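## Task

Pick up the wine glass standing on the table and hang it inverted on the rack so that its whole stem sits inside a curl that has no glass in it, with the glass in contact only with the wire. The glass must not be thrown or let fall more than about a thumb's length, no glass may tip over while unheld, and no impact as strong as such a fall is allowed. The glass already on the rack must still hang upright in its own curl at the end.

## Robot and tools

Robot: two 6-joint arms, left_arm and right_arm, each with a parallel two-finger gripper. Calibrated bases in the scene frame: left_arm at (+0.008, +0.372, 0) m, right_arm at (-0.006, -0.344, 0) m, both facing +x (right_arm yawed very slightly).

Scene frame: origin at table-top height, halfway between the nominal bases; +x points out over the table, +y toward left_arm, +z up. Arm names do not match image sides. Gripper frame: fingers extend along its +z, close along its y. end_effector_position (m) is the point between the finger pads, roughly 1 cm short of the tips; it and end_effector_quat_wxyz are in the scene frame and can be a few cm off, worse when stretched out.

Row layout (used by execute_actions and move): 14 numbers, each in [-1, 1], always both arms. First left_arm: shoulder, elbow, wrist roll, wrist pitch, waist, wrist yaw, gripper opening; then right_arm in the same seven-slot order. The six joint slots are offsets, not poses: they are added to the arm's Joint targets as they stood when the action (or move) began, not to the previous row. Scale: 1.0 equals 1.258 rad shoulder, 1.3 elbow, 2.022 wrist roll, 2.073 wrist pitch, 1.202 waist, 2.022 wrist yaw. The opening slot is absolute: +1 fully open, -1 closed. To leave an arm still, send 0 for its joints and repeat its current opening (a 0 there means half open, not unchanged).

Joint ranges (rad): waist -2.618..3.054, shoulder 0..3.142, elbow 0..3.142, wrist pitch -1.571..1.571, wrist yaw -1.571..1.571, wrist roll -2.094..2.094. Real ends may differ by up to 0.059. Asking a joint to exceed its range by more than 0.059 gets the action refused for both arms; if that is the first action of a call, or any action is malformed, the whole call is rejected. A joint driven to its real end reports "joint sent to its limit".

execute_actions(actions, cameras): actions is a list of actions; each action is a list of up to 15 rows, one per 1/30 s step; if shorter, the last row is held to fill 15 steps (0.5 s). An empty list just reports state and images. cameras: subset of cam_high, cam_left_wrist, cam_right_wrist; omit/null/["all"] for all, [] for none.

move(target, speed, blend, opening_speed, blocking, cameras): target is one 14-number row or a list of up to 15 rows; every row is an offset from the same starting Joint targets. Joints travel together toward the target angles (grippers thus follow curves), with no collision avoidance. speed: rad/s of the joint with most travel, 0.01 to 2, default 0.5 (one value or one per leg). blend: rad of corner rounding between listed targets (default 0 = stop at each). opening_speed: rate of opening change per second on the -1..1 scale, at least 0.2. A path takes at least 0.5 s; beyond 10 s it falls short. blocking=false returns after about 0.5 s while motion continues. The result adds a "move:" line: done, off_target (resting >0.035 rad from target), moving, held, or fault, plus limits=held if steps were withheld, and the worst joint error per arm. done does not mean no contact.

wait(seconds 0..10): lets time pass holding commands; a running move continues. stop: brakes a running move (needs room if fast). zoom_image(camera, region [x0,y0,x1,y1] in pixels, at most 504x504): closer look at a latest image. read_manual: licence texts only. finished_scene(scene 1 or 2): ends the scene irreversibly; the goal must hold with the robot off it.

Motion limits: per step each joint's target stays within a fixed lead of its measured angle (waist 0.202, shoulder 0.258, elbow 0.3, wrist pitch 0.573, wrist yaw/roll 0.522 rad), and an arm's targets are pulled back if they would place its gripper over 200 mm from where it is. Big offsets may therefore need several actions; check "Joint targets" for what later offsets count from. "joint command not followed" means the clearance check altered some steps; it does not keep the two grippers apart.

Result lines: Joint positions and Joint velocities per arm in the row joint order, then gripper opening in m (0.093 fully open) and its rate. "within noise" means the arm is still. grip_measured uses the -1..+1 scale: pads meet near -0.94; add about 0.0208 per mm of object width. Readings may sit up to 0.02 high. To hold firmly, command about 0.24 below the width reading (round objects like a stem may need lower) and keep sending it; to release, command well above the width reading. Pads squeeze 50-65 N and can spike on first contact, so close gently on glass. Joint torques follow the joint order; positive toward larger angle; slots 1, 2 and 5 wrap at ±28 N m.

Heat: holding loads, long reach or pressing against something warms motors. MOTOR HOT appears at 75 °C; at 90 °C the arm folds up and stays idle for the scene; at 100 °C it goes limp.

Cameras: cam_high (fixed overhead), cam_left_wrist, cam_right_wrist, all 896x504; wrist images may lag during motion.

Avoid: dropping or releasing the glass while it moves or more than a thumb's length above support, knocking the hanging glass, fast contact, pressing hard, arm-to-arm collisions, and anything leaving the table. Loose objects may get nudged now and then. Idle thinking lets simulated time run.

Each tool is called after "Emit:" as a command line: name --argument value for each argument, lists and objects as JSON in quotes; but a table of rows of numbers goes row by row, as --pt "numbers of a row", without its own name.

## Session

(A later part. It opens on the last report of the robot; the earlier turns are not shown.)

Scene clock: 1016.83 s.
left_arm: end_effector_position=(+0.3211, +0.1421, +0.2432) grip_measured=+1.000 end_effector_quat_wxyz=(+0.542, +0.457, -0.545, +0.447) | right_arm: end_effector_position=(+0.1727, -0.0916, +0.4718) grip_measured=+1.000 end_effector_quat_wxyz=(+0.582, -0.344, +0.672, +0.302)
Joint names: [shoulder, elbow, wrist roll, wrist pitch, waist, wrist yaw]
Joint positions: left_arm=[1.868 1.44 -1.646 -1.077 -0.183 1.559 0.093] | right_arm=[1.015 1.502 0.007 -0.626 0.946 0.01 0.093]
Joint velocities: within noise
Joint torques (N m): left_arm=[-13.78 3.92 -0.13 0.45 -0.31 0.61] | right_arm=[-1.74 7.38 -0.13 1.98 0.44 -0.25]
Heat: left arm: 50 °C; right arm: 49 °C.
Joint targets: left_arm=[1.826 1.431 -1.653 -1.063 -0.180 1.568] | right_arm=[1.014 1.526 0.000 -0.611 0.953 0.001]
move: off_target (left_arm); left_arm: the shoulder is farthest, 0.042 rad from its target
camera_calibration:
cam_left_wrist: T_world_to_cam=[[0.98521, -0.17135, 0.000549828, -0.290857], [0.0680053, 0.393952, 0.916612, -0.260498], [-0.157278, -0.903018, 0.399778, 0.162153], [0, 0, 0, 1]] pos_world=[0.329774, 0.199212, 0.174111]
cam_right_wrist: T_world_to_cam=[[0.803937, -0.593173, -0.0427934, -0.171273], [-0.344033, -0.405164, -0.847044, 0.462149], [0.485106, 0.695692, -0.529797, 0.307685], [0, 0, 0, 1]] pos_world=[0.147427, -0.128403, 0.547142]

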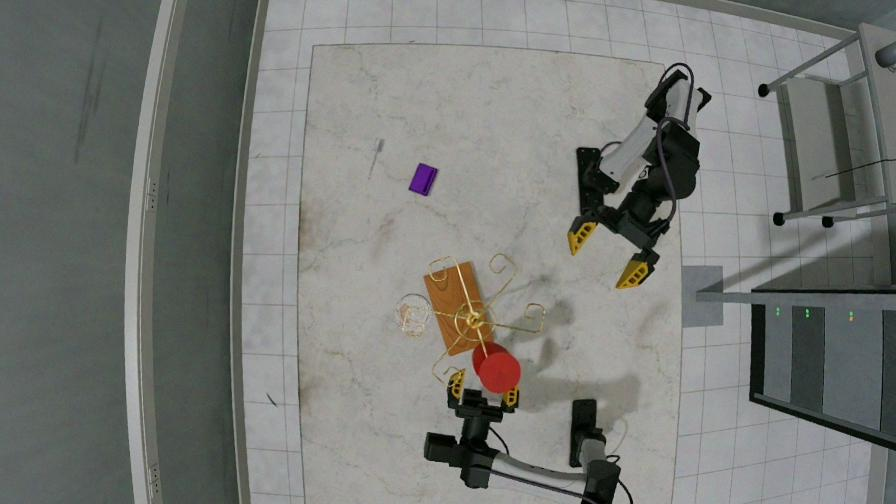

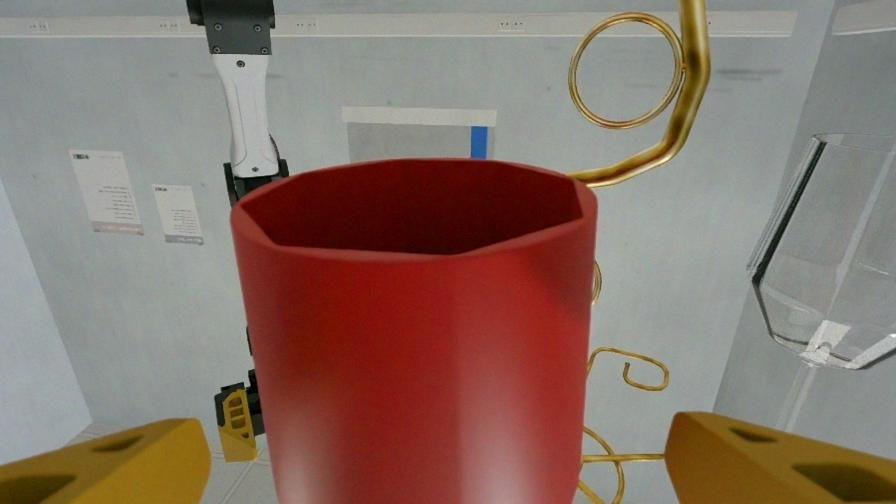

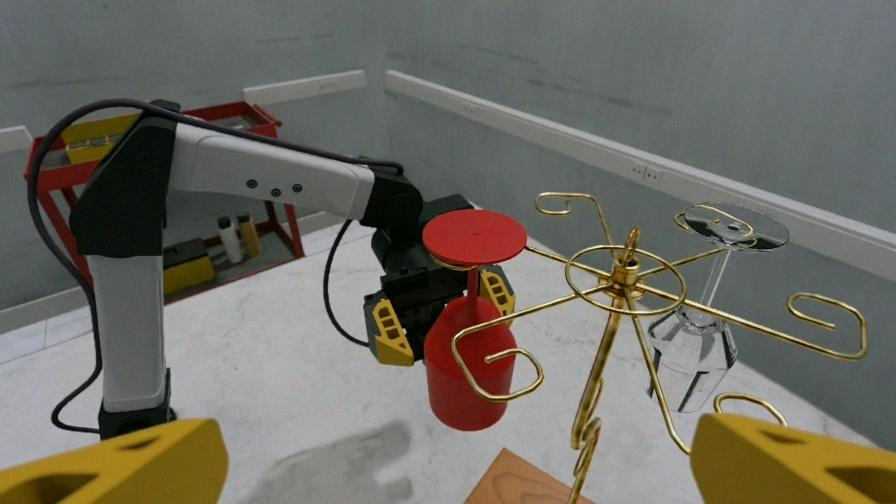

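Emit:
move --pt "-0.0668 -0.0785 0 0.0101 0.0857 0 1 0 0 0 0 0 0 1" --pt "-0.1558 -0.1854 0 0.0207 0.1925 0 1 0 0 0 0 0 0 1" --speed 0.25 --blend 0.04

Emit:
zoom_image --camera "cam_left_wrist" --region '[200, 150, 700, 504]'

Emit:
zoom_image --camera "cam_right_wrist" --region '[370, 190, 570, 430]'

Scene clock: 1026.53 s.
left_arm: end_effector_position=(+0.3112, +0.2178, +0.2448) grip_measured=+1.000 end_effector_quat_wxyz=(+0.485, +0.516, -0.490, +0.509) | right_arm: end_effector_position=(+0.1727, -0.0916, +0.4718) grip_measured=+1.000 end_effector_quat_wxyz=(+0.582, -0.344, +0.672, +0.302)
Joint names: [shoulder, elbow, wrist roll, wrist pitch, waist, wrist yaw]
Joint positions: left_arm=[1.662 1.199 -1.646 -1.034 0.049 1.559 0.093] | right_arm=[1.015 1.502 0.007 -0.626 0.946 0.01 0.093]
Joint velocities: within noise
Joint torques (N m): left_arm=[-10.88 3.84 -0.13 0.4 -0.27 0.61] | right_arm=[-1.73 7.49 -0.18 1.93 0.58 -0.26]
Heat: left arm: 50 °C; right arm: 49 °C.
Joint targets: left_arm=[1.631 1.190 -1.653 -1.020 0.052 1.568] | right_arm=[1.014 1.526 0.000 -0.611 0.953 0.001]
move: done
camera_calibration:
cam_left_wrist: T_world_to_cam=[[0.998166, 0.0600816, 0.00741586, -0.32425], [-0.0308093, 0.39872, 0.916555, -0.261399], [0.0521112, -0.915102, 0.39984, 0.165755], [0, 0, 0, 1]] pos_world=[0.306964, 0.275389, 0.175716]
cam_right_wrist: T_world_to_cam=[[0.803937, -0.593173, -0.0427934, -0.171273], [-0.344033, -0.405164, -0.847044, 0.462149], [0.485106, 0.695692, -0.529797, 0.307685], [0, 0, 0, 1]] pos_world=[0.147427, -0.128403, 0.547142]

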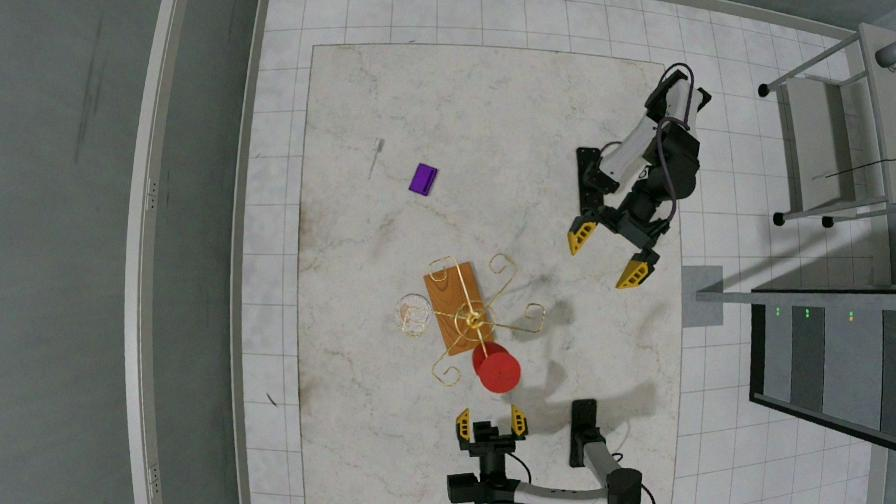

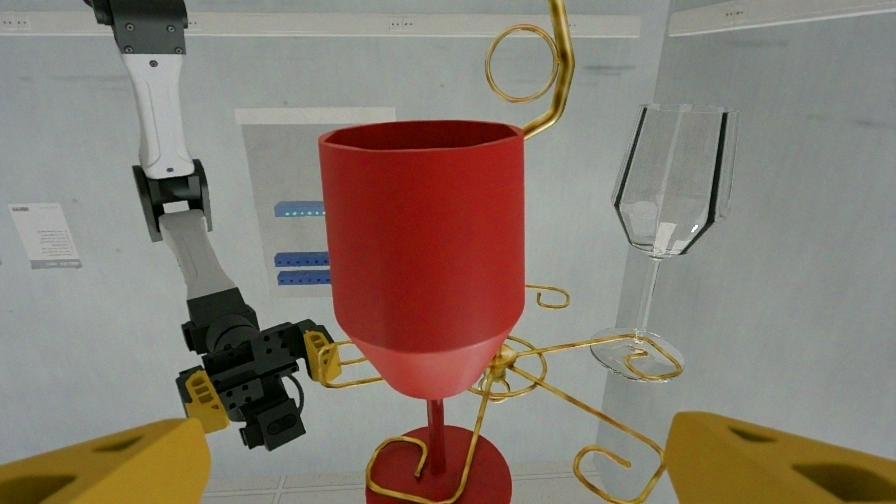

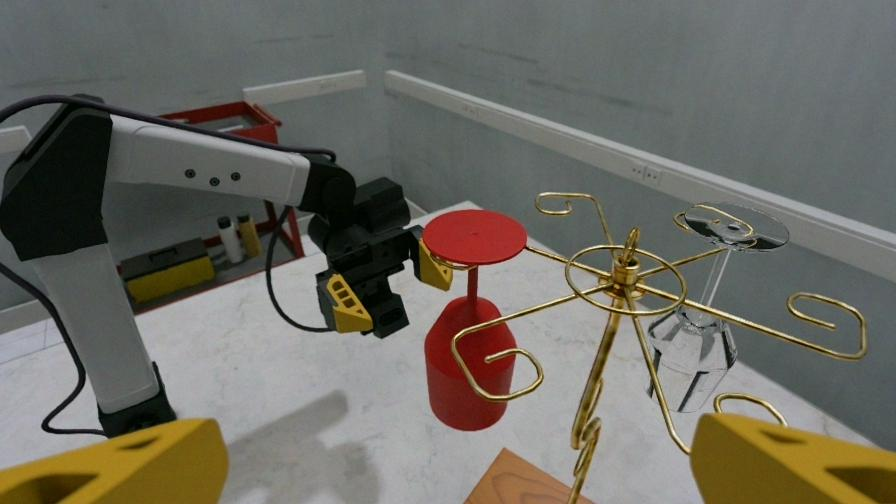

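Scaled by 1.008 from the camera's 896x504 image, which has a finer 1280x720 frame.

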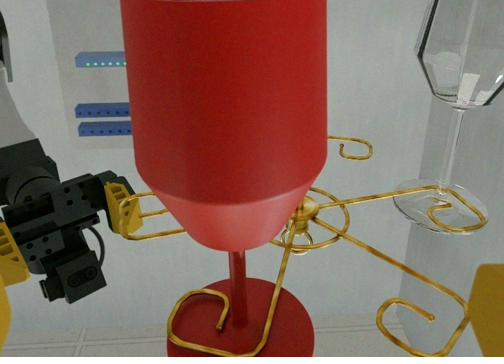

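Scaled by 2.100 from the camera's 896x504 image, which has a finer 1280x720 frame.

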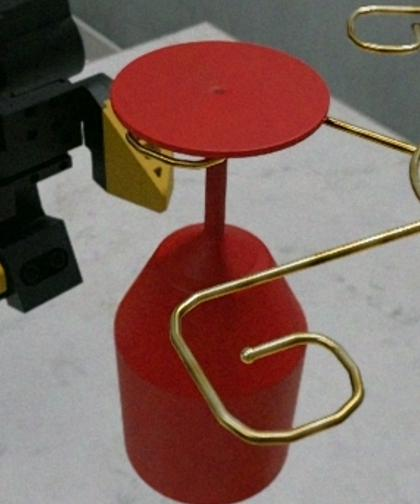

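Emit:
finished_scene --scene 1

The scene is finished: the task was done.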